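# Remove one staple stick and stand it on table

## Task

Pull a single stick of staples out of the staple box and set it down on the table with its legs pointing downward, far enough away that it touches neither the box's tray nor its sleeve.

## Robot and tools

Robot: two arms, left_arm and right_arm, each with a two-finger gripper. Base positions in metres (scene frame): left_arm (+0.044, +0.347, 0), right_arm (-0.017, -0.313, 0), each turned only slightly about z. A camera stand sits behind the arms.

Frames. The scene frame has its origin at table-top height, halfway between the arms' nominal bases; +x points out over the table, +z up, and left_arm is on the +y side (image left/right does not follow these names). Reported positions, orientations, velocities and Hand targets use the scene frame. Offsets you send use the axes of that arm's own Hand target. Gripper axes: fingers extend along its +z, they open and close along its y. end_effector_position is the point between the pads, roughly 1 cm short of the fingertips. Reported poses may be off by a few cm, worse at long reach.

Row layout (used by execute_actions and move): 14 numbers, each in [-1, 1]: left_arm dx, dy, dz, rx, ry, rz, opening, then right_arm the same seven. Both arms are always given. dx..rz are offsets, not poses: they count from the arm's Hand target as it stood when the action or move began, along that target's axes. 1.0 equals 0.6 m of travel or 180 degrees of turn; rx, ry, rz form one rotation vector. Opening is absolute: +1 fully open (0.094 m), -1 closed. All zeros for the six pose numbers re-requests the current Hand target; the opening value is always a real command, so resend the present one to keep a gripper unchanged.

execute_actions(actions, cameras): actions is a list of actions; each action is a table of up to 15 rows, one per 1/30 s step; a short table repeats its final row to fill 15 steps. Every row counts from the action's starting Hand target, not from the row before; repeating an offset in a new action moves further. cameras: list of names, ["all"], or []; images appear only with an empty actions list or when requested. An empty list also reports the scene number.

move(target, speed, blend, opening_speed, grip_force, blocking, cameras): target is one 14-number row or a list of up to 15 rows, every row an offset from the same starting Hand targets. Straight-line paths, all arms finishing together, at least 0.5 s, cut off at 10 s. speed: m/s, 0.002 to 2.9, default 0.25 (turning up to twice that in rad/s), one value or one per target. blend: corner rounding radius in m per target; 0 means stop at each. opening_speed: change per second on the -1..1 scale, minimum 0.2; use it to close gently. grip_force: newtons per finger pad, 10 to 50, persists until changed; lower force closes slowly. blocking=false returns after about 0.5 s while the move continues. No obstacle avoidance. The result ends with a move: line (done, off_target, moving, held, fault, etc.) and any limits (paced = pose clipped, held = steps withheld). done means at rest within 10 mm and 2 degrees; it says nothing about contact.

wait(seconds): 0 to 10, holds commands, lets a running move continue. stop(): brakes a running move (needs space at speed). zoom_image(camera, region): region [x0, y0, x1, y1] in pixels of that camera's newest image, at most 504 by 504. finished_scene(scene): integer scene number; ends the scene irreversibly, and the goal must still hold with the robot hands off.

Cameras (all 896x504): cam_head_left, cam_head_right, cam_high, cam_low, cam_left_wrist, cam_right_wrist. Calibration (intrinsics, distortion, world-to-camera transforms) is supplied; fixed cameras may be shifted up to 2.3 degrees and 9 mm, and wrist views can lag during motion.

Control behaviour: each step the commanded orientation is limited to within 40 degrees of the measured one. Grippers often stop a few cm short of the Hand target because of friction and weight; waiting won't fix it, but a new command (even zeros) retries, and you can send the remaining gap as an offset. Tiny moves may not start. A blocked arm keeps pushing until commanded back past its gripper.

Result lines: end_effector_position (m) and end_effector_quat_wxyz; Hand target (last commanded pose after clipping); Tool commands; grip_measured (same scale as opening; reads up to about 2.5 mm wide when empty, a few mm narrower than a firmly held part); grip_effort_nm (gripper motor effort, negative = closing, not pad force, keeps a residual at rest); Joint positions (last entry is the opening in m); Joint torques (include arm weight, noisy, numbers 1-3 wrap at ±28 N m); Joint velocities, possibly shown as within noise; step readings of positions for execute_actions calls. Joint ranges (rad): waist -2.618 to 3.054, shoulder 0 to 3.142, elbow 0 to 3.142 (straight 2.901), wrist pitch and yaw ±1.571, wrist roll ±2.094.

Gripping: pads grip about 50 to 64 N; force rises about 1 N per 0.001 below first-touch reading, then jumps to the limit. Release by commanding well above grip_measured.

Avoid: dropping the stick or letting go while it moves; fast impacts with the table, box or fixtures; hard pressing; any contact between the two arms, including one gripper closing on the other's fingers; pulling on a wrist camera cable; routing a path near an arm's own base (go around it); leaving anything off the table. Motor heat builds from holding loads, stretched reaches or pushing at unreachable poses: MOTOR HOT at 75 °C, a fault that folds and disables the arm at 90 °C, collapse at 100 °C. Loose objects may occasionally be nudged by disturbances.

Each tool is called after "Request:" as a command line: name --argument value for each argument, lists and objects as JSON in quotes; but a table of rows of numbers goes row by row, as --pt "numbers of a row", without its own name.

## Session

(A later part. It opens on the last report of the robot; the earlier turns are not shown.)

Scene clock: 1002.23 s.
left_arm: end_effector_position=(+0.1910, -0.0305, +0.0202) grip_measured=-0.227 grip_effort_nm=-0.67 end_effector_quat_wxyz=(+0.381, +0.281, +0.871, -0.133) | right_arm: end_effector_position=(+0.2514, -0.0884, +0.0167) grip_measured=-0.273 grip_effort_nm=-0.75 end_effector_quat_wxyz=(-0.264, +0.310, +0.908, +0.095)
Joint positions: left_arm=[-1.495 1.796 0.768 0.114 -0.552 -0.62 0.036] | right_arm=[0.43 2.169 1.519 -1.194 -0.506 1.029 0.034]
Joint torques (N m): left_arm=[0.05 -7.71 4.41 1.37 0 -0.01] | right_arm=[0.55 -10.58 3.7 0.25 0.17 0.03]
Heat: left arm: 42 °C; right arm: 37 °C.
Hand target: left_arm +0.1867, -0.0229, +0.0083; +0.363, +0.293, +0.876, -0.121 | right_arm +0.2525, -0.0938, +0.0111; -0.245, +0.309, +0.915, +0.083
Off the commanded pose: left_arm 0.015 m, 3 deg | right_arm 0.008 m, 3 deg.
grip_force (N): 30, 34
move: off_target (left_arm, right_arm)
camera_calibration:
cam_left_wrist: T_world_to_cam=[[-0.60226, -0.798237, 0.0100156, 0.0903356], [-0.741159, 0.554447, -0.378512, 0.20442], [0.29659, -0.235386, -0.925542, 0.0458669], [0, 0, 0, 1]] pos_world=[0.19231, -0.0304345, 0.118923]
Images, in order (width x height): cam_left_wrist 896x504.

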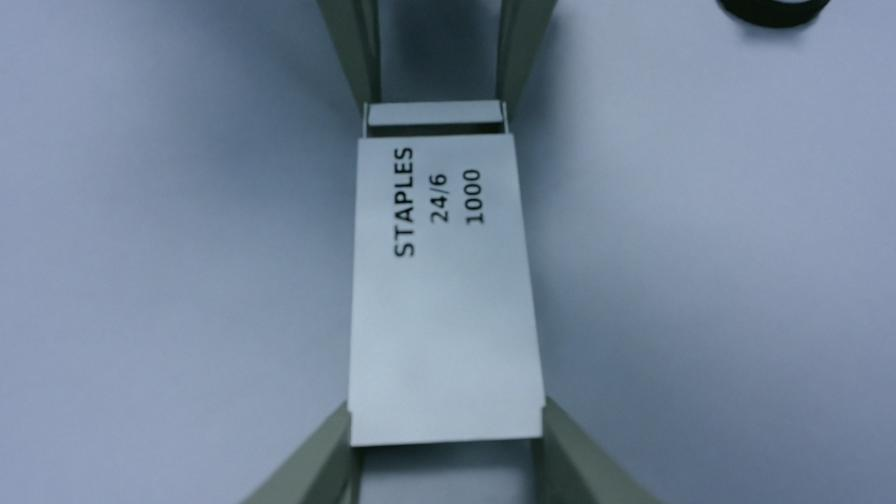

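Request:
move --pt "0 0 0 0 0 0 -0.5 0 0 0 0 0 0 -0.05" --pt "0 0 0 0 0 0 -0.5 0.0062 0 0.0036 0 0 0 -0.05" --speed 0.1 --opening_speed 1.0 --cameras '[]'

Request:
move --target '[0,0,0,0,0,0,-0.5,0,0,0,0,0,0,-0.5]' --speed 0.1 --opening_speed 0.4 --cameras '["cam_left_wrist"]'

Request:
zoom_image --camera "cam_left_wrist" --region '[320, 60, 560, 160]'

Scene clock: 1013.10 s.
left_arm: end_effector_position=(+0.1910, -0.0305, +0.0202) grip_measured=-0.227 grip_effort_nm=-0.67 end_effector_quat_wxyz=(+0.381, +0.281, +0.871, -0.133) | right_arm: end_effector_position=(+0.2486, -0.0911, +0.0168) grip_measured=-0.053 grip_effort_nm=0.14 end_effector_quat_wxyz=(-0.264, +0.312, +0.908, +0.090)
Joint positions: left_arm=[-1.495 1.796 0.768 0.114 -0.552 -0.62 0.036] | right_arm=[0.43 2.16 1.506 -1.195 -0.498 1.032 0.044]
Joint torques (N m): left_arm=[0.17 -7.45 4.23 1.42 0.01 0] | right_arm=[1.52 -10.44 3.63 0.36 0.06 0.13]
Heat: left arm: 42 °C; right arm: 37 °C.
Hand target: left_arm +0.1867, -0.0229, +0.0083; +0.363, +0.293, +0.876, -0.121 | right_arm +0.2489, -0.0912, +0.0110; -0.246, +0.309, +0.915, +0.083
Off the commanded pose: left_arm 0.015 m, 3 deg | right_arm 0.006 m, 2 deg.
grip_force (N): 30, 34
move: off_target (left_arm)
No camera images: "cameras" was empty.

Scene clock: 1014.43 s.
left_arm: end_effector_position=(+0.1910, -0.0305, +0.0202) grip_measured=-0.227 grip_effort_nm=-0.67 end_effector_quat_wxyz=(+0.381, +0.281, +0.870, -0.133) | right_arm: end_effector_position=(+0.2501, -0.0890, +0.0165) grip_measured=-0.273 grip_effort_nm=-0.75 end_effector_quat_wxyz=(-0.260, +0.312, +0.909, +0.093)
Joint positions: left_arm=[-1.495 1.796 0.768 0.114 -0.552 -0.62 0.036] | right_arm=[0.434 2.159 1.506 -1.184 -0.499 1.038 0.034]
Joint torques (N m): left_arm=[0.13 -7.57 4.22 1.35 0 0.01] | right_arm=[1.25 -10.39 3.59 0.29 0.1 0.08]
Heat: left arm: 42 °C; right arm: 37 °C.
Hand target: left_arm +0.1867, -0.0229, +0.0083; +0.363, +0.293, +0.876, -0.121 | right_arm +0.2490, -0.0913, +0.0109; -0.246, +0.309, +0.915, +0.083
Off the commanded pose: left_arm 0.015 m, 3 deg | right_arm 0.006 m, 2 deg.
grip_force (N): 30, 34
move: off_target (left_arm)
camera_calibration:
cam_left_wrist: T_world_to_cam=[[-0.602482, -0.798073, 0.00974532, 0.0904151], [-0.740938, 0.554727, -0.378534, 0.204389], [0.296692, -0.235281, -0.925536, 0.0458497], [0, 0, 0, 1]] pos_world=[0.19231, -0.0304346, 0.118922]
Images, in order (width x height): cam_left_wrist 896x504.

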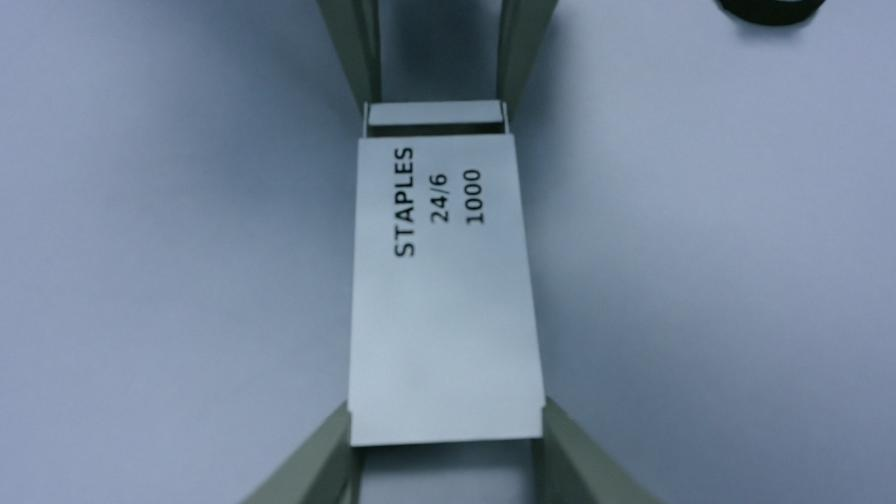

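Scaled by 2.100 from the camera's 896x504 image, which has a finer 1280x720 frame.

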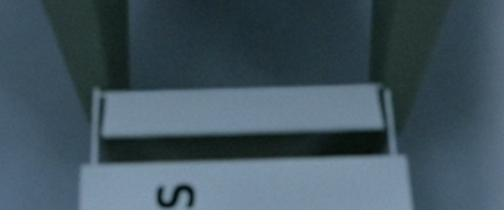

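Request:
move --target '[0.0118,0,-0.0118,0,0,0,-0.5,-0.0433,0,-0.0250,0,0,0,-0.5]' --speed 0.12 --cameras '["cam_left_wrist"]'

Scene clock: 1023.63 s.
left_arm: end_effector_position=(+0.1884, -0.0330, +0.0211) grip_measured=-0.227 grip_effort_nm=-0.67 end_effector_quat_wxyz=(+0.383, +0.276, +0.870, -0.144) | right_arm: end_effector_position=(+0.2527, -0.0947, +0.0175) grip_measured=-0.277 grip_effort_nm=-0.76 end_effector_quat_wxyz=(-0.280, +0.310, +0.904, +0.092)
Joint positions: left_arm=[-1.502 1.796 0.76 0.139 -0.552 -0.632 0.036] | right_arm=[0.407 2.195 1.549 -1.243 -0.515 0.994 0.034]
Joint torques (N m): left_arm=[-1.36 -9.17 2.73 1.05 -0.14 -0.06] | right_arm=[-2.91 -9.01 7.65 0.09 0.42 -0.2]
Heat: left arm: 42 °C; right arm: 37 °C.
Hand target: left_arm +0.1786, -0.0169, +0.0083; +0.363, +0.293, +0.876, -0.121 | right_arm +0.2729, -0.1094, +0.0109; -0.246, +0.309, +0.915, +0.083
Off the commanded pose: left_arm 0.023 m, 4 deg | right_arm 0.026 m, 4 deg.
grip_force (N): 30, 34
move: off_target (left_arm, right_arm)
camera_calibration:
cam_left_wrist: T_world_to_cam=[[-0.601852, -0.798024, 0.0305194, 0.086341], [-0.742572, 0.545151, -0.389097, 0.204481], [0.293871, -0.256842, -0.920691, 0.0465943], [0, 0, 0, 1]] pos_world=[0.190114, -0.0306037, 0.119827]
Images, in order (width x height): cam_left_wrist 896x504.

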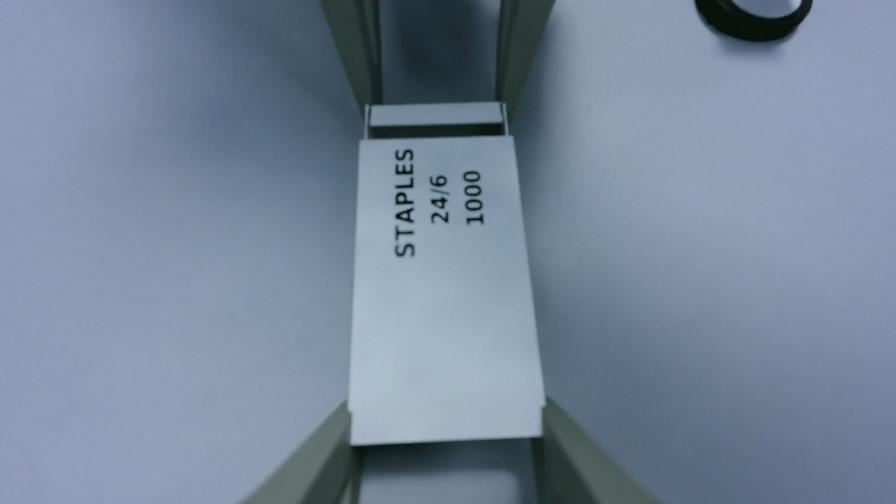

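Request:
move --target '[0.0118,0,-0.0118,0,0,0,-0.5,-0.0289,0,-0.0167,0,0,0,-0.5]' --speed 0.12 --cameras '["cam_left_wrist"]'

Scene clock: 1028.30 s.
left_arm: end_effector_position=(+0.1776, -0.0293, +0.0205) grip_measured=-0.227 grip_effort_nm=-0.67 end_effector_quat_wxyz=(+0.387, +0.277, +0.867, -0.149) | right_arm: end_effector_position=(+0.2828, -0.1209, +0.0184) grip_measured=-0.497 grip_effort_nm=-0.18 end_effector_quat_wxyz=(-0.259, +0.317, +0.908, +0.092)
Joint positions: left_arm=[-1.537 1.781 0.728 0.155 -0.574 -0.655 0.036] | right_arm=[0.326 2.234 1.635 -1.289 -0.465 0.933 0.024]
Joint torques (N m): left_arm=[-0.51 -9.51 3.28 0.8 -0.08 -0.11] | right_arm=[0.75 -8.73 6.72 0.07 0.08 -0.04]
Heat: left arm: 42 °C; right arm: 37 °C.
Hand target: left_arm +0.1706, -0.0109, +0.0084; +0.363, +0.293, +0.876, -0.122 | right_arm +0.2888, -0.1216, +0.0110; -0.246, +0.309, +0.915, +0.083
Off the commanded pose: left_arm 0.023 m, 5 deg | right_arm 0.010 m, 2 deg.
grip_force (N): 30, 34
move: off_target (left_arm)
camera_calibration:
cam_left_wrist: T_world_to_cam=[[-0.607165, -0.79377, 0.035771, 0.0837102], [-0.736659, 0.545466, -0.399751, 0.193297], [0.297799, -0.269066, -0.915925, 0.0490747], [0, 0, 0, 1]] pos_world=[0.178605, -0.0257856, 0.119225]
Images, in order (width x height): cam_left_wrist 896x504.

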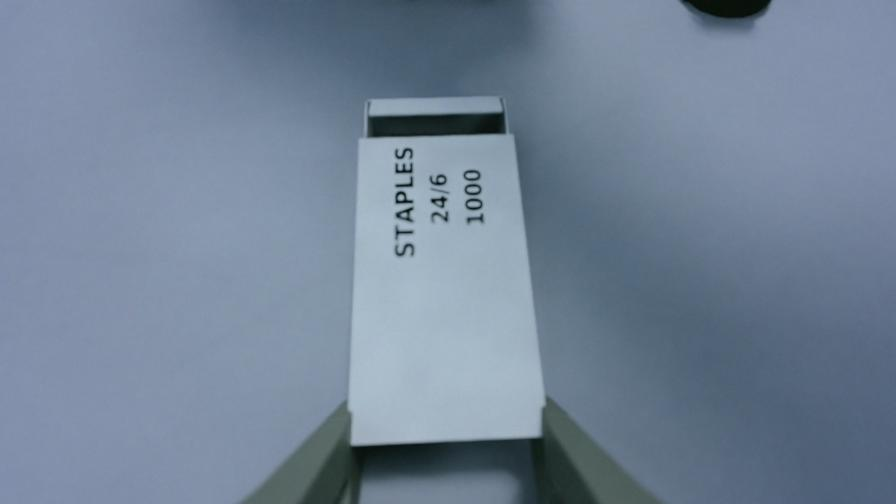

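Request:
move --pt "0 0 0 0 0 0 -0.5 0 0 0 0 0 0 0.1" --pt "0 0 0 0 0 0 -0.5 0.0752 -0.006 0.0433 0 0 0 0.1" --speed 0.1 --opening_speed 1.0 --cameras '["cam_left_wrist"]'

Scene clock: 1039.50 s.
left_arm: end_effector_position=(+0.1776, -0.0293, +0.0205) grip_measured=-0.227 grip_effort_nm=-0.67 end_effector_quat_wxyz=(+0.387, +0.277, +0.867, -0.149) | right_arm: end_effector_position=(+0.2427, -0.0915, +0.0164) grip_measured=+0.097 grip_effort_nm=0.13 end_effector_quat_wxyz=(-0.263, +0.307, +0.911, +0.087)
Joint positions: left_arm=[-1.537 1.781 0.728 0.155 -0.574 -0.655 0.036] | right_arm=[0.44 2.145 1.482 -1.187 -0.492 1.03 0.052]
Joint torques (N m): left_arm=[-0.59 -9.46 3.07 0.76 -0.07 -0.17] | right_arm=[0.66 -10.32 3.64 0.38 0.01 0.15]
Heat: left arm: 41 °C; right arm: 38 °C.
Hand target: left_arm +0.1706, -0.0109, +0.0084; +0.363, +0.293, +0.876, -0.121 | right_arm +0.2452, -0.0928, +0.0110; -0.246, +0.309, +0.915, +0.083
Off the commanded pose: left_arm 0.023 m, 5 deg | right_arm 0.006 m, 2 deg.
grip_force (N): 30, 34
move: off_target (left_arm)
camera_calibration:
cam_left_wrist: T_world_to_cam=[[-0.607165, -0.79377, 0.035771, 0.0837102], [-0.736659, 0.545466, -0.399751, 0.193297], [0.297799, -0.269066, -0.915925, 0.0490747], [0, 0, 0, 1]] pos_world=[0.178605, -0.0257856, 0.119225]
Images, in order (width x height): cam_left_wrist 896x504.

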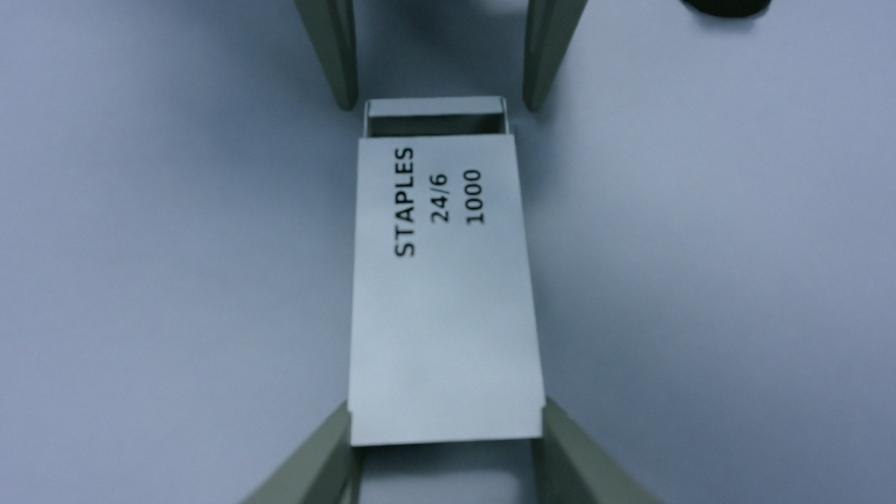

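Request:
move --target '[0,0,0,0,0,0,-0.5,0.0090,0,0.0052,0,0,0,0.1]' --speed 0.1 --grip_force '[34, 45]' --cameras '["cam_left_wrist"]'

Request:
move --target '[0,0,0,0,0,0,-0.5,0,0,0,0,0,0,-0.5]' --speed 0.1 --opening_speed 0.4 --cameras '["cam_left_wrist"]'

Request:
zoom_image --camera "cam_left_wrist" --region '[320, 60, 560, 160]'

Scene clock: 1047.93 s.
left_arm: end_effector_position=(+0.1776, -0.0293, +0.0205) grip_measured=-0.231 grip_effort_nm=-0.74 end_effector_quat_wxyz=(+0.387, +0.277, +0.867, -0.149) | right_arm: end_effector_position=(+0.2406, -0.0898, +0.0165) grip_measured=+0.097 grip_effort_nm=0.13 end_effector_quat_wxyz=(-0.260, +0.310, +0.910, +0.088)
Joint positions: left_arm=[-1.537 1.781 0.728 0.155 -0.574 -0.655 0.036] | right_arm=[0.447 2.133 1.465 -1.17 -0.492 1.048 0.052]
Joint torques (N m): left_arm=[-0.59 -9.46 3.19 0.78 -0.11 -0.14] | right_arm=[1.46 -10.11 3.59 0.36 0.01 0.12]
Heat: left arm: 40 °C; right arm: 39 °C.
Hand target: left_arm +0.1706, -0.0109, +0.0084; +0.363, +0.293, +0.876, -0.122 | right_arm +0.2402, -0.0891, +0.0110; -0.246, +0.309, +0.915, +0.083
Off the commanded pose: left_arm 0.023 m, 5 deg | right_arm 0.005 m, 2 deg.
grip_force (N): 34, 45
move: off_target (left_arm)
camera_calibration:
cam_left_wrist: T_world_to_cam=[[-0.607165, -0.79377, 0.035771, 0.0837102], [-0.736659, 0.545466, -0.399751, 0.193297], [0.297799, -0.269066, -0.915925, 0.0490747], [0, 0, 0, 1]] pos_world=[0.178605, -0.0257856, 0.119225]
Images, in order (width x height): cam_left_wrist 896x504.

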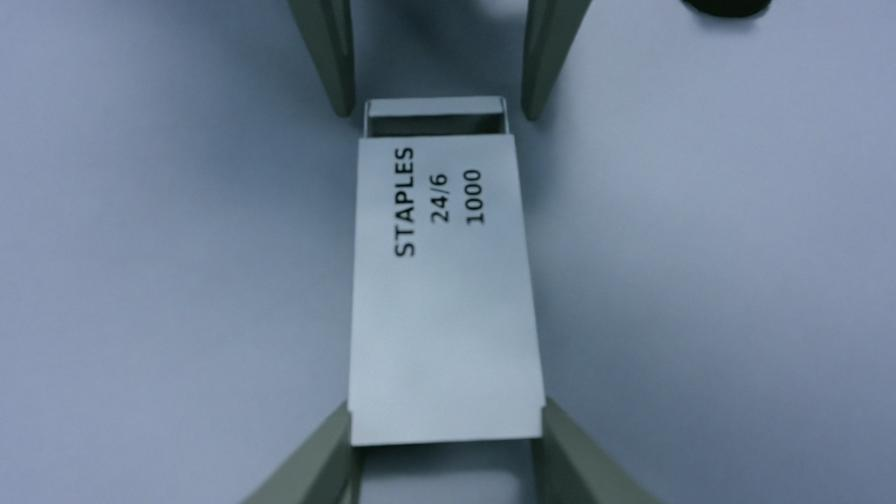

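Scene clock: 1049.63 s.
left_arm: end_effector_position=(+0.1786, -0.0260, +0.0197) grip_measured=-0.232 grip_effort_nm=-0.74 end_effector_quat_wxyz=(+0.387, +0.274, +0.869, -0.142) | right_arm: end_effector_position=(+0.2406, -0.0867, +0.0163) grip_measured=-0.497 grip_effort_nm=-0.20 end_effector_quat_wxyz=(-0.259, +0.309, +0.910, +0.092)
Joint positions: left_arm=[-1.537 1.779 0.728 0.139 -0.583 -0.664 0.036] | right_arm=[0.452 2.133 1.464 -1.161 -0.5 1.051 0.024]
Joint torques (N m): left_arm=[-0.43 -9.37 3.15 0.91 0.01 -0.03] | right_arm=[0.95 -10.07 3.69 0.27 0.05 0.12]
Heat: left arm: 40 °C; right arm: 39 °C.
Hand target: left_arm +0.1706, -0.0109, +0.0084; +0.363, +0.293, +0.876, -0.121 | right_arm +0.2402, -0.0891, +0.0110; -0.246, +0.309, +0.915, +0.083
Off the commanded pose: left_arm 0.021 m, 4 deg | right_arm 0.006 m, 2 deg.
grip_force (N): 34, 45
move: off_target (left_arm)
camera_calibration:
cam_left_wrist: T_world_to_cam=[[-0.598094, -0.800968, 0.0270911, 0.0854036], [-0.742157, 0.540789, -0.395917, 0.192802], [0.302466, -0.256901, -0.917887, 0.0484845], [0, 0, 0, 1]] pos_world=[0.179504, -0.0234039, 0.118523]
Images, in order (width x height): cam_left_wrist 896x504.

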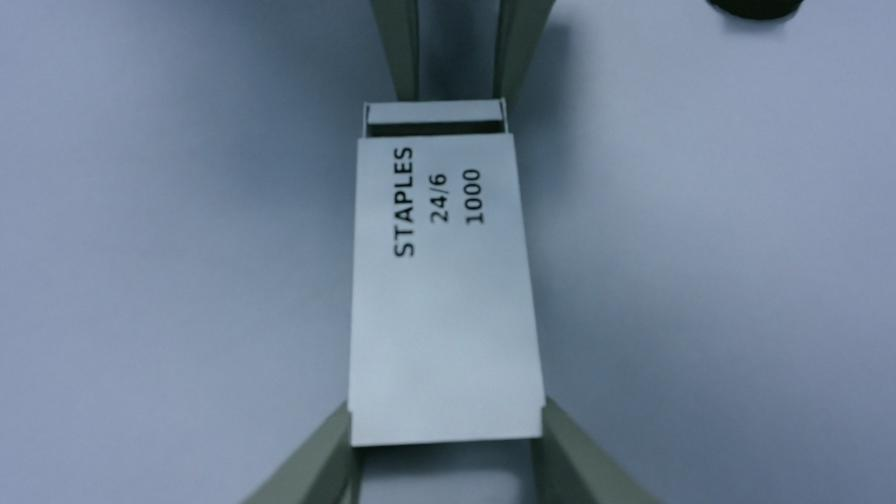

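Scaled by 2.100 from the camera's 896x504 image, which has a finer 1280x720 frame.

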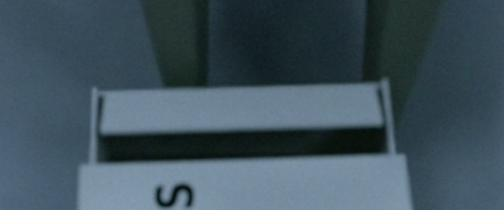

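Request:
move --pt "0 0 0 0 0 0 -0.5 0 0 0 0 0 0 0.1" --pt "0 0 0 0 0 0 -0.5 0.0072 0.006 0.0042 0.0097 0 -0.0168 0.1" --speed 0.1 --opening_speed 1.0 --cameras '["cam_left_wrist"]'

Scene clock: 1069.20 s.
left_arm: end_effector_position=(+0.1786, -0.0257, +0.0195) grip_measured=-0.232 grip_effort_nm=-0.74 end_effector_quat_wxyz=(+0.387, +0.275, +0.869, -0.142) | right_arm: end_effector_position=(+0.2369, -0.0882, +0.0175) grip_measured=+0.097 grip_effort_nm=0.14 end_effector_quat_wxyz=(-0.257, +0.294, +0.917, +0.080)
Joint positions: left_arm=[-1.537 1.779 0.728 0.138 -0.583 -0.663 0.036] | right_arm=[0.464 2.133 1.473 -1.186 -0.476 1.028 0.052]
Joint torques (N m): left_arm=[-0.53 -9.21 3.19 0.88 0.04 -0.08] | right_arm=[2.03 -8.08 6.12 0.16 -0.07 -0.03]
Heat: left arm: 43 °C; right arm: 40 °C.
Hand target: left_arm +0.1706, -0.0109, +0.0084; +0.363, +0.293, +0.876, -0.122 | right_arm +0.2385, -0.0832, +0.0110; -0.248, +0.281, +0.924, +0.075
Off the commanded pose: left_arm 0.020 m, 4 deg | right_arm 0.008 m, 2 deg.
grip_force (N): 34, 45
move: off_target (left_arm)
camera_calibration:
cam_left_wrist: T_world_to_cam=[[-0.598271, -0.800882, 0.0256759, 0.0856885], [-0.742009, 0.541627, -0.395048, 0.19256], [0.30248, -0.255398, -0.918301, 0.0484075], [0, 0, 0, 1]] pos_world=[0.179504, -0.0233061, 0.118323]
Images, in order (width x height): cam_left_wrist 896x504.

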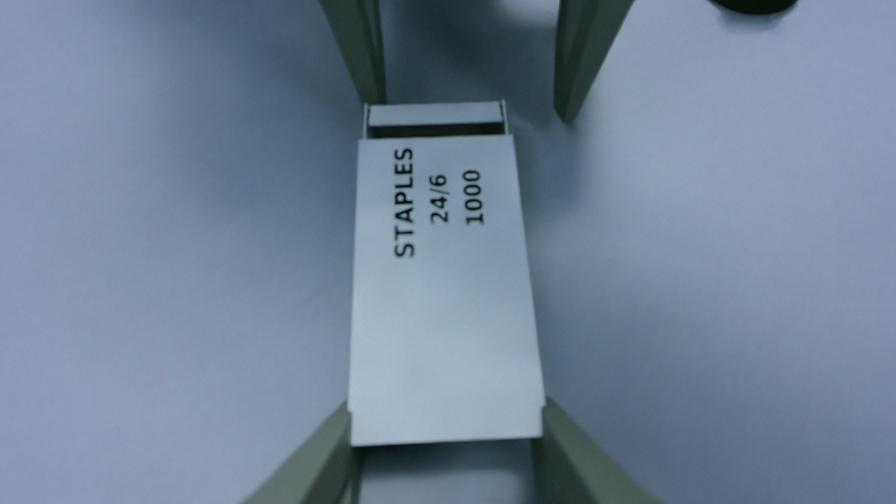

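Request:
move --pt "0 0 0 0 0 0 -0.5 -0.0101 0 -0.0058 0 0 0 0.1" --pt "0 0 0 0 0 0 -0.5 -0.0101 0.022 -0.0058 0 0 0 0.1" --speed 0.1 --cameras '["cam_left_wrist"]'

Scene clock: 1074.10 s.
left_arm: end_effector_position=(+0.1786, -0.0257, +0.0195) grip_measured=-0.232 grip_effort_nm=-0.74 end_effector_quat_wxyz=(+0.387, +0.275, +0.869, -0.142) | right_arm: end_effector_position=(+0.2466, -0.0782, +0.0174) grip_measured=+0.097 grip_effort_nm=0.14 end_effector_quat_wxyz=(-0.255, +0.279, +0.923, +0.080)
Joint positions: left_arm=[-1.537 1.779 0.728 0.138 -0.583 -0.663 0.036] | right_arm=[0.479 2.181 1.554 -1.215 -0.473 1.011 0.052]
Joint torques (N m): left_arm=[-0.55 -9.26 3.15 0.94 0.06 -0.07] | right_arm=[0.65 -8.16 6.69 0.11 -0.08 0.11]
Heat: left arm: 44 °C; right arm: 40 °C.
Hand target: left_arm +0.1706, -0.0109, +0.0084; +0.363, +0.293, +0.876, -0.122 | right_arm +0.2516, -0.0761, +0.0110; -0.248, +0.281, +0.924, +0.075
Off the commanded pose: left_arm 0.020 m, 4 deg | right_arm 0.008 m, 1 deg.
grip_force (N): 34, 45
move: off_target (left_arm)
camera_calibration:
cam_left_wrist: T_world_to_cam=[[-0.598271, -0.800882, 0.0256759, 0.0856885], [-0.742009, 0.541627, -0.395048, 0.19256], [0.30248, -0.255398, -0.918301, 0.0484075], [0, 0, 0, 1]] pos_world=[0.179504, -0.0233061, 0.118323]
Images, in order (width x height): cam_left_wrist 896x504.

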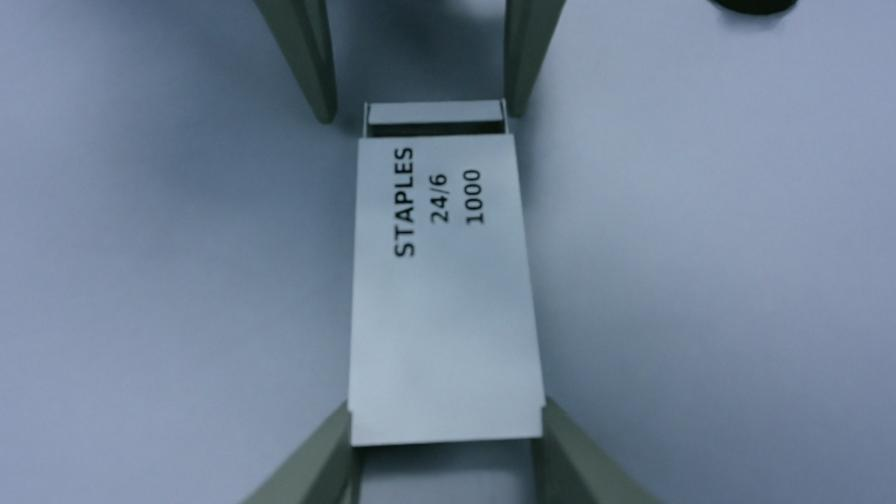

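Request:
move --target '[0,0,0,0,0,0,-0.5,0.0085,-0.0130,0.0050,0,0,0,0.1]' --speed 0.1 --cameras '["cam_left_wrist"]'

Scene clock: 1077.83 s.
left_arm: end_effector_position=(+0.1786, -0.0257, +0.0195) grip_measured=-0.232 grip_effort_nm=-0.74 end_effector_quat_wxyz=(+0.387, +0.275, +0.869, -0.142) | right_arm: end_effector_position=(+0.2434, -0.0779, +0.0167) grip_measured=+0.097 grip_effort_nm=0.13 end_effector_quat_wxyz=(-0.259, +0.280, +0.921, +0.083)
Joint positions: left_arm=[-1.537 1.779 0.728 0.138 -0.583 -0.663 0.036] | right_arm=[0.479 2.176 1.537 -1.206 -0.484 1.013 0.052]
Joint torques (N m): left_arm=[-0.49 -9.26 3.29 0.94 -0.01 -0.03] | right_arm=[1.01 -10.37 3.58 0.3 -0.01 0.14]
Heat: left arm: 44 °C; right arm: 39 °C.
Hand target: left_arm +0.1706, -0.0109, +0.0084; +0.363, +0.293, +0.876, -0.122 | right_arm +0.2423, -0.0793, +0.0109; -0.248, +0.281, +0.924, +0.075
Off the commanded pose: left_arm 0.020 m, 4 deg | right_arm 0.006 m, 2 deg.
grip_force (N): 34, 45
move: off_target (left_arm)
camera_calibration:
cam_left_wrist: T_world_to_cam=[[-0.598271, -0.800882, 0.0256759, 0.0856885], [-0.742009, 0.541627, -0.395048, 0.19256], [0.30248, -0.255398, -0.918301, 0.0484075], [0, 0, 0, 1]] pos_world=[0.179504, -0.0233061, 0.118323]
Images, in order (width x height): cam_left_wrist 896x504.

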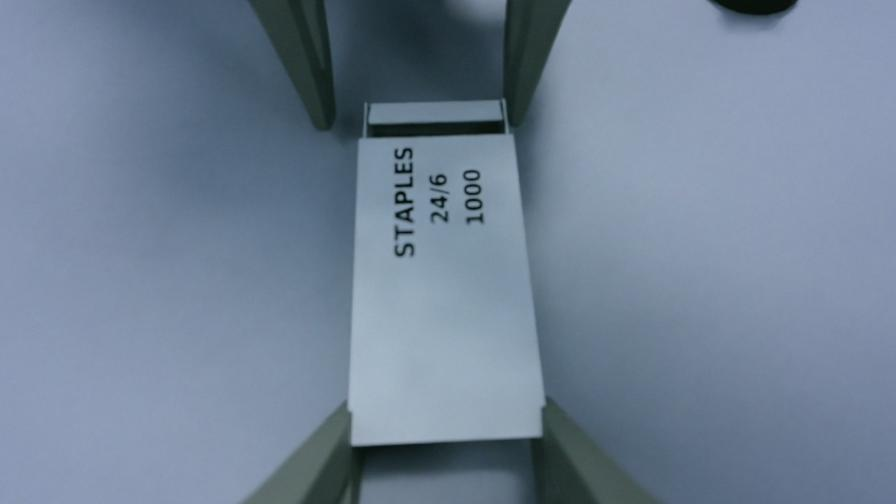

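Request:
move --target '[0,0,0,0,0,0,-0.5,0,-0.0130,0,0,0,0,0.1]' --speed 0.1 --cameras '["cam_left_wrist"]'

Scene clock: 1082.53 s.
left_arm: end_effector_position=(+0.1786, -0.0257, +0.0195) grip_measured=-0.232 grip_effort_nm=-0.74 end_effector_quat_wxyz=(+0.387, +0.275, +0.869, -0.142) | right_arm: end_effector_position=(+0.2373, -0.0796, +0.0165) grip_measured=+0.097 grip_effort_nm=0.13 end_effector_quat_wxyz=(-0.262, +0.281, +0.919, +0.086)
Joint positions: left_arm=[-1.537 1.779 0.728 0.138 -0.583 -0.663 0.036] | right_arm=[0.479 2.156 1.5 -1.191 -0.493 1.013 0.052]
Joint torques (N m): left_arm=[-0.65 -9.26 3.25 0.92 0.05 -0.02] | right_arm=[0.08 -10.4 3.43 0.24 0.11 0.02]
Heat: left arm: 44 °C; right arm: 38 °C.
Hand target: left_arm +0.1706, -0.0109, +0.0084; +0.363, +0.293, +0.876, -0.122 | right_arm +0.2380, -0.0857, +0.0109; -0.248, +0.281, +0.924, +0.075
Off the commanded pose: left_arm 0.020 m, 4 deg | right_arm 0.008 m, 2 deg.
grip_force (N): 34, 45
move: off_target (left_arm)
camera_calibration:
cam_left_wrist: T_world_to_cam=[[-0.598271, -0.800882, 0.0256759, 0.0856885], [-0.742009, 0.541627, -0.395048, 0.19256], [0.30248, -0.255398, -0.918301, 0.0484075], [0, 0, 0, 1]] pos_world=[0.179504, -0.0233061, 0.118323]
Images, in order (width x height): cam_left_wrist 896x504.

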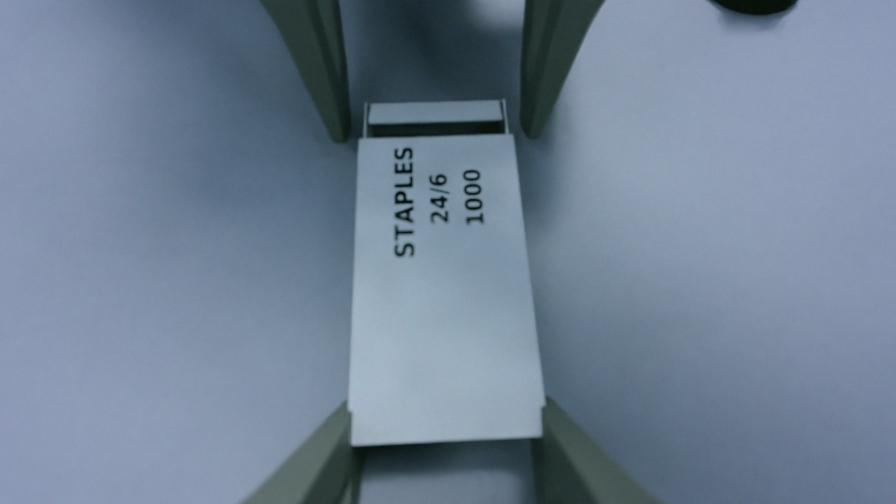

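Request:
move --target '[0,0,0,0,0,0,-0.5,-0.0110,0,-0.0064,0,0,0,0.1]' --speed 0.1 --cameras '["cam_left_wrist"]'

Scene clock: 1086.50 s.
left_arm: end_effector_position=(+0.1786, -0.0257, +0.0195) grip_measured=-0.232 grip_effort_nm=-0.74 end_effector_quat_wxyz=(+0.387, +0.275, +0.869, -0.142) | right_arm: end_effector_position=(+0.2398, -0.0822, +0.0166) grip_measured=+0.097 grip_effort_nm=0.13 end_effector_quat_wxyz=(-0.262, +0.282, +0.919, +0.088)
Joint positions: left_arm=[-1.537 1.779 0.728 0.138 -0.583 -0.663 0.036] | right_arm=[0.468 2.156 1.5 -1.191 -0.494 1.005 0.052]
Joint torques (N m): left_arm=[-0.49 -9.21 3.29 0.95 0 -0.02] | right_arm=[-0.59 -9.25 5.26 0.05 0.15 -0.08]
Heat: left arm: 44 °C; right arm: 39 °C.
Hand target: left_arm +0.1706, -0.0109, +0.0084; +0.363, +0.293, +0.876, -0.122 | right_arm +0.2444, -0.0900, +0.0110; -0.248, +0.281, +0.924, +0.075
Off the commanded pose: left_arm 0.020 m, 4 deg | right_arm 0.011 m, 2 deg.
grip_force (N): 34, 45
move: off_target (left_arm, right_arm)
camera_calibration:
cam_left_wrist: T_world_to_cam=[[-0.598271, -0.800882, 0.0256759, 0.0856885], [-0.742009, 0.541627, -0.395048, 0.19256], [0.30248, -0.255398, -0.918301, 0.0484075], [0, 0, 0, 1]] pos_world=[0.179504, -0.0233061, 0.118323]
Images, in order (width x height): cam_left_wrist 896x504.

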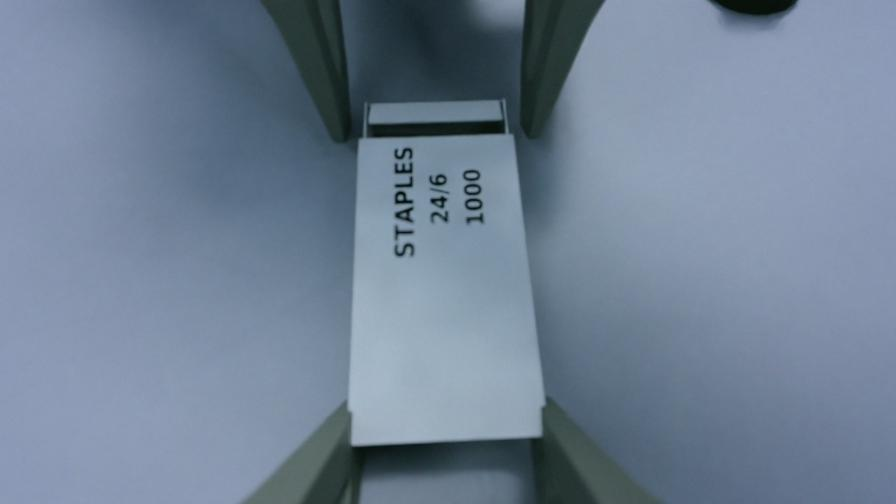

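Request:
move --target '[0,0,0,0,0,0,-0.5,-0.0058,0,-0.0034,0,0,0,0.1]' --speed 0.1 --cameras '["cam_left_wrist"]'

Scene clock: 1089.37 s.
left_arm: end_effector_position=(+0.1786, -0.0257, +0.0195) grip_measured=-0.232 grip_effort_nm=-0.74 end_effector_quat_wxyz=(+0.387, +0.275, +0.869, -0.142) | right_arm: end_effector_position=(+0.2405, -0.0848, +0.0170) grip_measured=+0.097 grip_effort_nm=0.13 end_effector_quat_wxyz=(-0.263, +0.282, +0.918, +0.089)
Joint positions: left_arm=[-1.537 1.779 0.728 0.138 -0.583 -0.663 0.036] | right_arm=[0.46 2.156 1.5 -1.197 -0.494 0.995 0.052]
Joint torques (N m): left_arm=[-0.61 -9.32 3.12 0.92 0 -0.03] | right_arm=[-0.76 -8.66 6.28 0.01 0.19 -0.06]
Heat: left arm: 45 °C; right arm: 39 °C.
Hand target: left_arm +0.1706, -0.0109, +0.0084; +0.363, +0.293, +0.876, -0.122 | right_arm +0.2478, -0.0923, +0.0110; -0.248, +0.281, +0.924, +0.075
Off the commanded pose: left_arm 0.020 m, 4 deg | right_arm 0.012 m, 2 deg.
grip_force (N): 34, 45
move: off_target (left_arm, right_arm)
camera_calibration:
cam_left_wrist: T_world_to_cam=[[-0.598271, -0.800882, 0.0256759, 0.0856885], [-0.742009, 0.541627, -0.395048, 0.19256], [0.30248, -0.255398, -0.918301, 0.0484075], [0, 0, 0, 1]] pos_world=[0.179504, -0.0233061, 0.118323]
Images, in order (width x height): cam_left_wrist 896x504.

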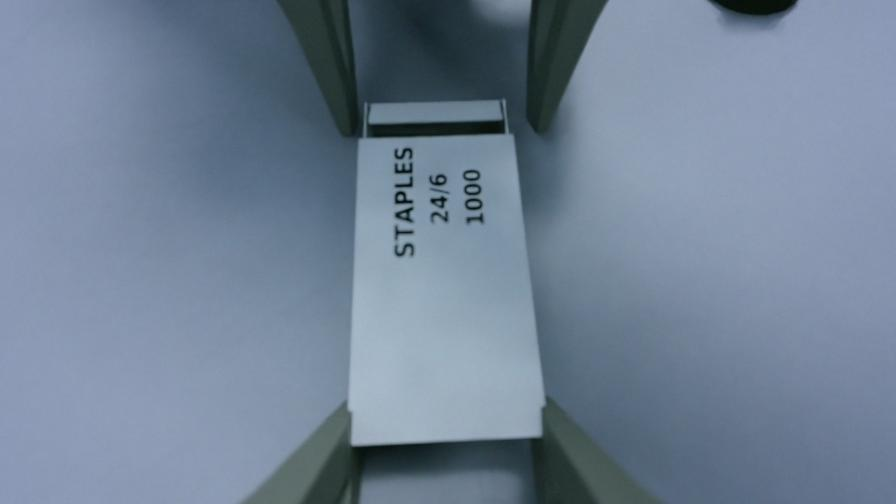

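Request:
move --target '[0,0,0,0,0,0,-0.5,-0.0040,0,-0.0023,0,0,0,0.1]' --speed 0.1 --cameras '["cam_left_wrist"]'

Scene clock: 1091.90 s.
left_arm: end_effector_position=(+0.1786, -0.0257, +0.0195) grip_measured=-0.232 grip_effort_nm=-0.74 end_effector_quat_wxyz=(+0.387, +0.275, +0.869, -0.142) | right_arm: end_effector_position=(+0.2414, -0.0873, +0.0171) grip_measured=+0.097 grip_effort_nm=0.13 end_effector_quat_wxyz=(-0.263, +0.282, +0.918, +0.089)
Joint positions: left_arm=[-1.537 1.779 0.728 0.138 -0.583 -0.663 0.036] | right_arm=[0.453 2.156 1.5 -1.2 -0.492 0.988 0.052]
Joint torques (N m): left_arm=[-0.61 -9.33 3.1 0.99 0.04 -0.01] | right_arm=[-0.73 -8.17 6.97 -0.03 0.17 -0.07]
Heat: left arm: 45 °C; right arm: 39 °C.
Hand target: left_arm +0.1706, -0.0109, +0.0084; +0.363, +0.293, +0.876, -0.122 | right_arm +0.2500, -0.0937, +0.0110; -0.248, +0.281, +0.924, +0.075
Off the commanded pose: left_arm 0.020 m, 4 deg | right_arm 0.012 m, 2 deg.
grip_force (N): 34, 45
move: off_target (left_arm, right_arm)
camera_calibration:
cam_left_wrist: T_world_to_cam=[[-0.598271, -0.800882, 0.0256759, 0.0856885], [-0.742009, 0.541627, -0.395048, 0.19256], [0.30248, -0.255398, -0.918301, 0.0484075], [0, 0, 0, 1]] pos_world=[0.179504, -0.0233061, 0.118323]
Images, in order (width x height): cam_left_wrist 896x504.

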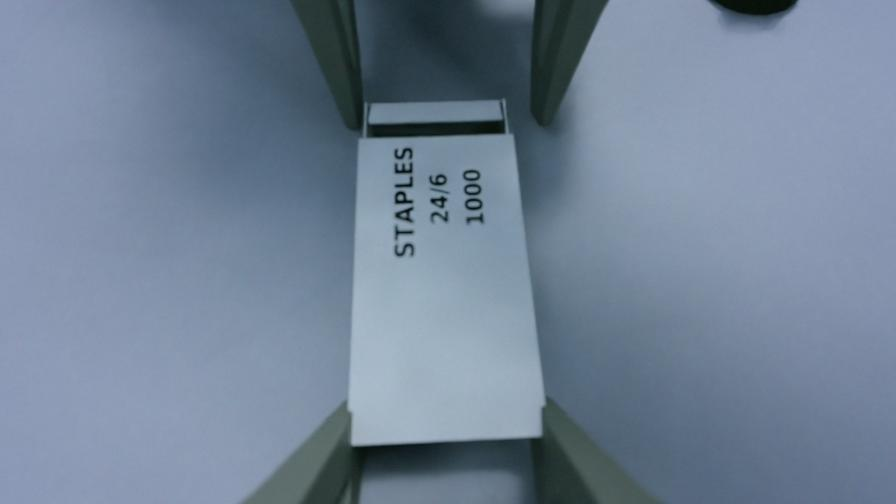

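Request:
move --target '[0,0,0,0,0,0,-0.5,0,0,0,0,0,0,-0.5]' --speed 0.1 --opening_speed 0.4 --cameras '["cam_left_wrist"]'

Request:
zoom_image --camera "cam_left_wrist" --region '[320, 60, 560, 160]'

Scene clock: 1097.73 s.
left_arm: end_effector_position=(+0.1785, -0.0260, +0.0201) grip_measured=-0.232 grip_effort_nm=-0.74 end_effector_quat_wxyz=(+0.387, +0.275, +0.868, -0.143) | right_arm: end_effector_position=(+0.2418, -0.0886, +0.0170) grip_measured=-0.497 grip_effort_nm=-0.18 end_effector_quat_wxyz=(-0.261, +0.281, +0.920, +0.085)
Joint positions: left_arm=[-1.537 1.777 0.728 0.138 -0.582 -0.662 0.036] | right_arm=[0.453 2.156 1.503 -1.204 -0.483 0.987 0.024]
Joint torques (N m): left_arm=[-0.51 -9.16 3.11 0.96 0.01 -0.05] | right_arm=[-0.7 -8.18 6.78 0.03 0.11 -0.06]
Heat: left arm: 45 °C; right arm: 39 °C.
Hand target: left_arm +0.1706, -0.0110, +0.0084; +0.363, +0.293, +0.876, -0.122 | right_arm +0.2499, -0.0938, +0.0109; -0.248, +0.281, +0.924, +0.075
Off the commanded pose: left_arm 0.021 m, 4 deg | right_arm 0.011 m, 2 deg.
grip_force (N): 34, 45
move: off_target (left_arm, right_arm)
camera_calibration:
cam_left_wrist: T_world_to_cam=[[-0.599463, -0.799953, 0.0268033, 0.0855567], [-0.74128, 0.542241, -0.395573, 0.192776], [0.301906, -0.257, -0.918043, 0.0489731], [0, 0, 0, 1]] pos_world=[0.179404, -0.0235037, 0.118923]
Images, in order (width x height): cam_left_wrist 896x504.

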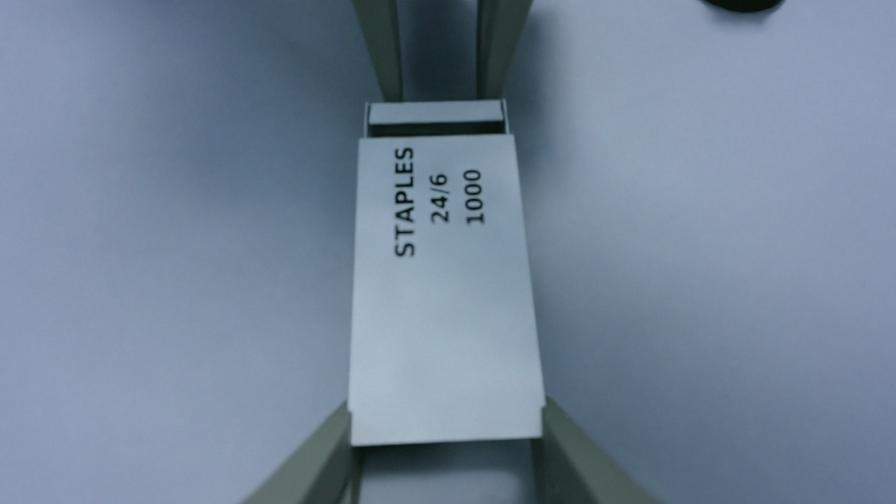

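Scaled by 2.100 from the camera's 896x504 image, which has a finer 1280x720 frame.

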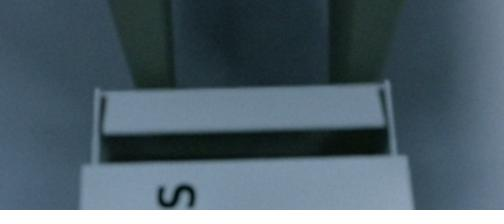

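Request:
move --pt "0 0 0 0 0 0 -0.5 0 0 0 0 0 0 0.1" --pt "0 0 0 0 0 0 -0.5 0.0187 0.002 0.0108 0 0 0 0.1" --speed 0.1 --opening_speed 1.0 --cameras '["cam_left_wrist"]'

Scene clock: 1116.93 s.
left_arm: end_effector_position=(+0.1785, -0.0260, +0.0201) grip_measured=-0.232 grip_effort_nm=-0.74 end_effector_quat_wxyz=(+0.387, +0.275, +0.868, -0.143) | right_arm: end_effector_position=(+0.2376, -0.0867, +0.0173) grip_measured=+0.097 grip_effort_nm=0.14 end_effector_quat_wxyz=(-0.264, +0.282, +0.919, +0.078)
Joint positions: left_arm=[-1.537 1.777 0.728 0.138 -0.582 -0.662 0.036] | right_arm=[0.466 2.156 1.503 -1.212 -0.48 1 0.052]
Joint torques (N m): left_arm=[-0.75 -9.14 3.23 0.94 -0.02 -0.07] | right_arm=[1.07 -9.91 3.92 0.36 -0.02 0.13]
Heat: left arm: 42 °C; right arm: 39 °C.
Hand target: left_arm +0.1706, -0.0110, +0.0084; +0.363, +0.293, +0.876, -0.122 | right_arm +0.2399, -0.0856, +0.0109; -0.248, +0.281, +0.924, +0.075
Off the commanded pose: left_arm 0.021 m, 4 deg | right_arm 0.007 m, 2 deg.
grip_force (N): 34, 45
move: off_target (left_arm)
camera_calibration:
cam_left_wrist: T_world_to_cam=[[-0.599463, -0.799953, 0.0268033, 0.0855567], [-0.74128, 0.542241, -0.395573, 0.192776], [0.301906, -0.257, -0.918043, 0.0489731], [0, 0, 0, 1]] pos_world=[0.179404, -0.0235037, 0.118923]
Images, in order (width x height): cam_left_wrist 896x504.

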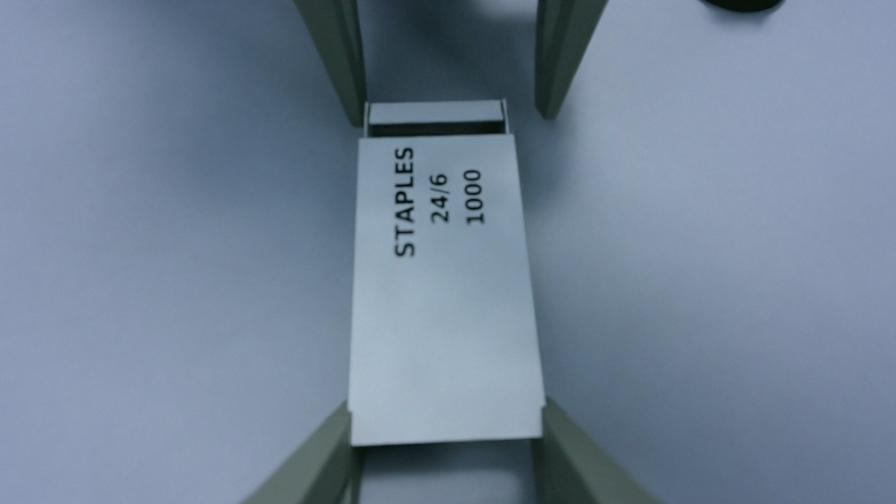

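Request:
move --pt "0 0 0 0 0 0 -0.5 0 0.0117 0 0 0 0 0.1" --pt "0 0 0 0 0 0 -0.5 0.0130 0.0117 0.0075 0 0 0 0.1" --speed 0.1 --cameras '["cam_left_wrist"]'

Scene clock: 1121.90 s.
left_arm: end_effector_position=(+0.1785, -0.0260, +0.0201) grip_measured=-0.232 grip_effort_nm=-0.74 end_effector_quat_wxyz=(+0.387, +0.275, +0.868, -0.143) | right_arm: end_effector_position=(+0.2334, -0.0767, +0.0171) grip_measured=+0.097 grip_effort_nm=0.14 end_effector_quat_wxyz=(-0.261, +0.281, +0.921, +0.075)
Joint positions: left_arm=[-1.537 1.777 0.728 0.138 -0.582 -0.662 0.036] | right_arm=[0.498 2.156 1.506 -1.2 -0.48 1.032 0.052]
Joint torques (N m): left_arm=[-0.77 -9.13 3.25 0.95 0.01 -0.04] | right_arm=[0.85 -9.63 4.25 0.4 -0.08 0.13]
Heat: left arm: 42 °C; right arm: 39 °C.
Hand target: left_arm +0.1706, -0.0110, +0.0084; +0.363, +0.293, +0.876, -0.122 | right_arm +0.2363, -0.0748, +0.0110; -0.248, +0.281, +0.924, +0.075
Off the commanded pose: left_arm 0.021 m, 4 deg | right_arm 0.007 m, 1 deg.
grip_force (N): 34, 45
move: off_target (left_arm)
camera_calibration:
cam_left_wrist: T_world_to_cam=[[-0.599463, -0.799953, 0.0268033, 0.0855567], [-0.74128, 0.542241, -0.395573, 0.192776], [0.301906, -0.257, -0.918043, 0.0489731], [0, 0, 0, 1]] pos_world=[0.179404, -0.0235037, 0.118923]
Images, in order (width x height): cam_left_wrist 896x504.

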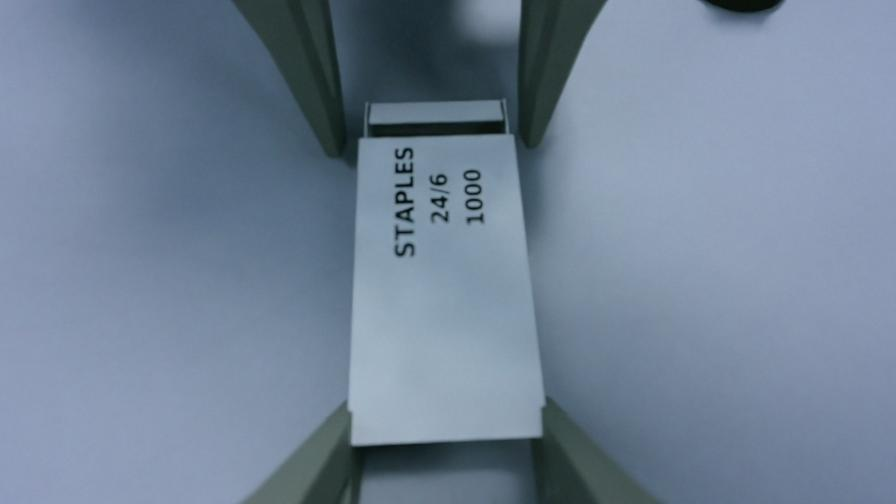

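Request:
move --target '[0,0,0,0,0,0,-0.5,0,0,0,0,0,0,-0.5]' --speed 0.1 --opening_speed 0.4 --cameras '["cam_left_wrist"]'

Request:
zoom_image --camera "cam_left_wrist" --region '[320, 60, 560, 180]'

Scene clock: 1127.50 s.
left_arm: end_effector_position=(+0.1784, -0.0255, +0.0198) grip_measured=-0.232 grip_effort_nm=-0.74 end_effector_quat_wxyz=(+0.386, +0.275, +0.869, -0.142) | right_arm: end_effector_position=(+0.2342, -0.0749, +0.0170) grip_measured=-0.231 grip_effort_nm=-0.96 end_effector_quat_wxyz=(-0.260, +0.280, +0.921, +0.078)
Joint positions: left_arm=[-1.537 1.777 0.728 0.135 -0.582 -0.664 0.036] | right_arm=[0.499 2.156 1.506 -1.193 -0.484 1.034 0.036]
Joint torques (N m): left_arm=[-0.54 -9.07 3.28 0.97 0 -0.06] | right_arm=[0.76 -9.66 4.22 0.33 -0.05 0.13]
Heat: left arm: 42 °C; right arm: 40 °C.
Hand target: left_arm +0.1706, -0.0109, +0.0084; +0.363, +0.293, +0.876, -0.122 | right_arm +0.2363, -0.0748, +0.0110; -0.248, +0.281, +0.924, +0.075
Off the commanded pose: left_arm 0.020 m, 4 deg | right_arm 0.006 m, 1 deg.
grip_force (N): 34, 45
move: off_target (left_arm)
camera_calibration:
cam_left_wrist: T_world_to_cam=[[-0.598603, -0.800624, 0.0259968, 0.0857317], [-0.742231, 0.542154, -0.393907, 0.192429], [0.301277, -0.25509, -0.918783, 0.0489269], [0, 0, 0, 1]] pos_world=[0.179405, -0.0232065, 0.118523]
Images, in order (width x height): cam_left_wrist 896x504.

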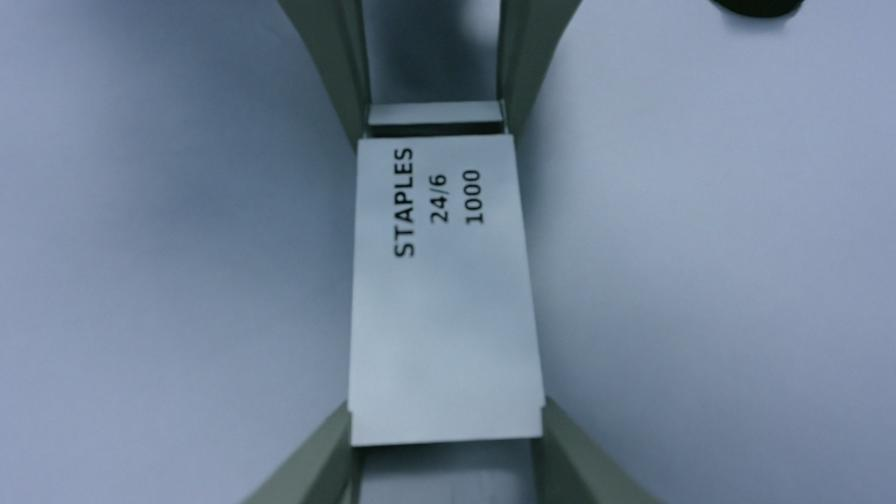

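Scaled by 2.100 from the camera's 896x504 image, which has a finer 1280x720 frame.

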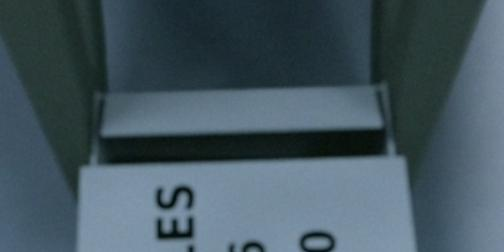

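Request:
move --pt "0 0 0 0 0 0 -0.5 0 0 0 0 0 0 -0.02" --pt "0 0 0 0 0 0 -0.5 -0.0144 0 -0.0083 -0.0028 0 0.0048 -0.02" --speed 0.1 --opening_speed 1.0 --cameras '["cam_left_wrist"]'

Scene clock: 1132.20 s.
left_arm: end_effector_position=(+0.1784, -0.0255, +0.0198) grip_measured=-0.232 grip_effort_nm=-0.74 end_effector_quat_wxyz=(+0.386, +0.275, +0.869, -0.142) | right_arm: end_effector_position=(+0.2366, -0.0776, +0.0171) grip_measured=-0.023 grip_effort_nm=0.14 end_effector_quat_wxyz=(-0.260, +0.285, +0.919, +0.080)
Joint positions: left_arm=[-1.537 1.777 0.728 0.135 -0.582 -0.663 0.036] | right_arm=[0.489 2.156 1.506 -1.194 -0.484 1.035 0.046]
Joint torques (N m): left_arm=[-0.66 -9.03 3.25 0.97 -0.03 -0.05] | right_arm=[-0.7 -8.72 5.7 0.21 -0.02 0.03]
Heat: left arm: 42 °C; right arm: 40 °C.
Hand target: left_arm +0.1706, -0.0109, +0.0084; +0.363, +0.293, +0.876, -0.122 | right_arm +0.2446, -0.0803, +0.0109; -0.247, +0.289, +0.922, +0.077
Off the commanded pose: left_arm 0.020 m, 4 deg | right_arm 0.010 m, 2 deg.
grip_force (N): 34, 45
move: off_target (left_arm)
camera_calibration:
cam_left_wrist: T_world_to_cam=[[-0.598825, -0.800467, 0.0257222, 0.0858074], [-0.74201, 0.542435, -0.393936, 0.192399], [0.30138, -0.254985, -0.918778, 0.0489103], [0, 0, 0, 1]] pos_world=[0.179405, -0.0232066, 0.118523]
Images, in order (width x height): cam_left_wrist 896x504.

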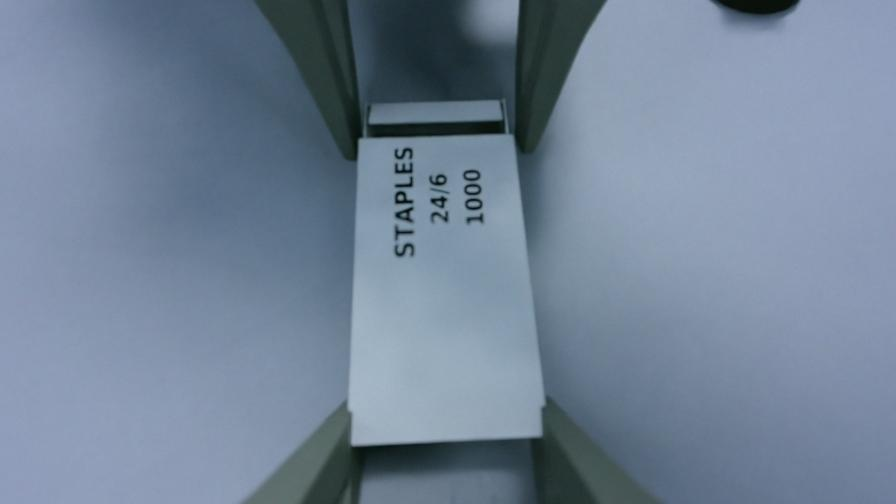

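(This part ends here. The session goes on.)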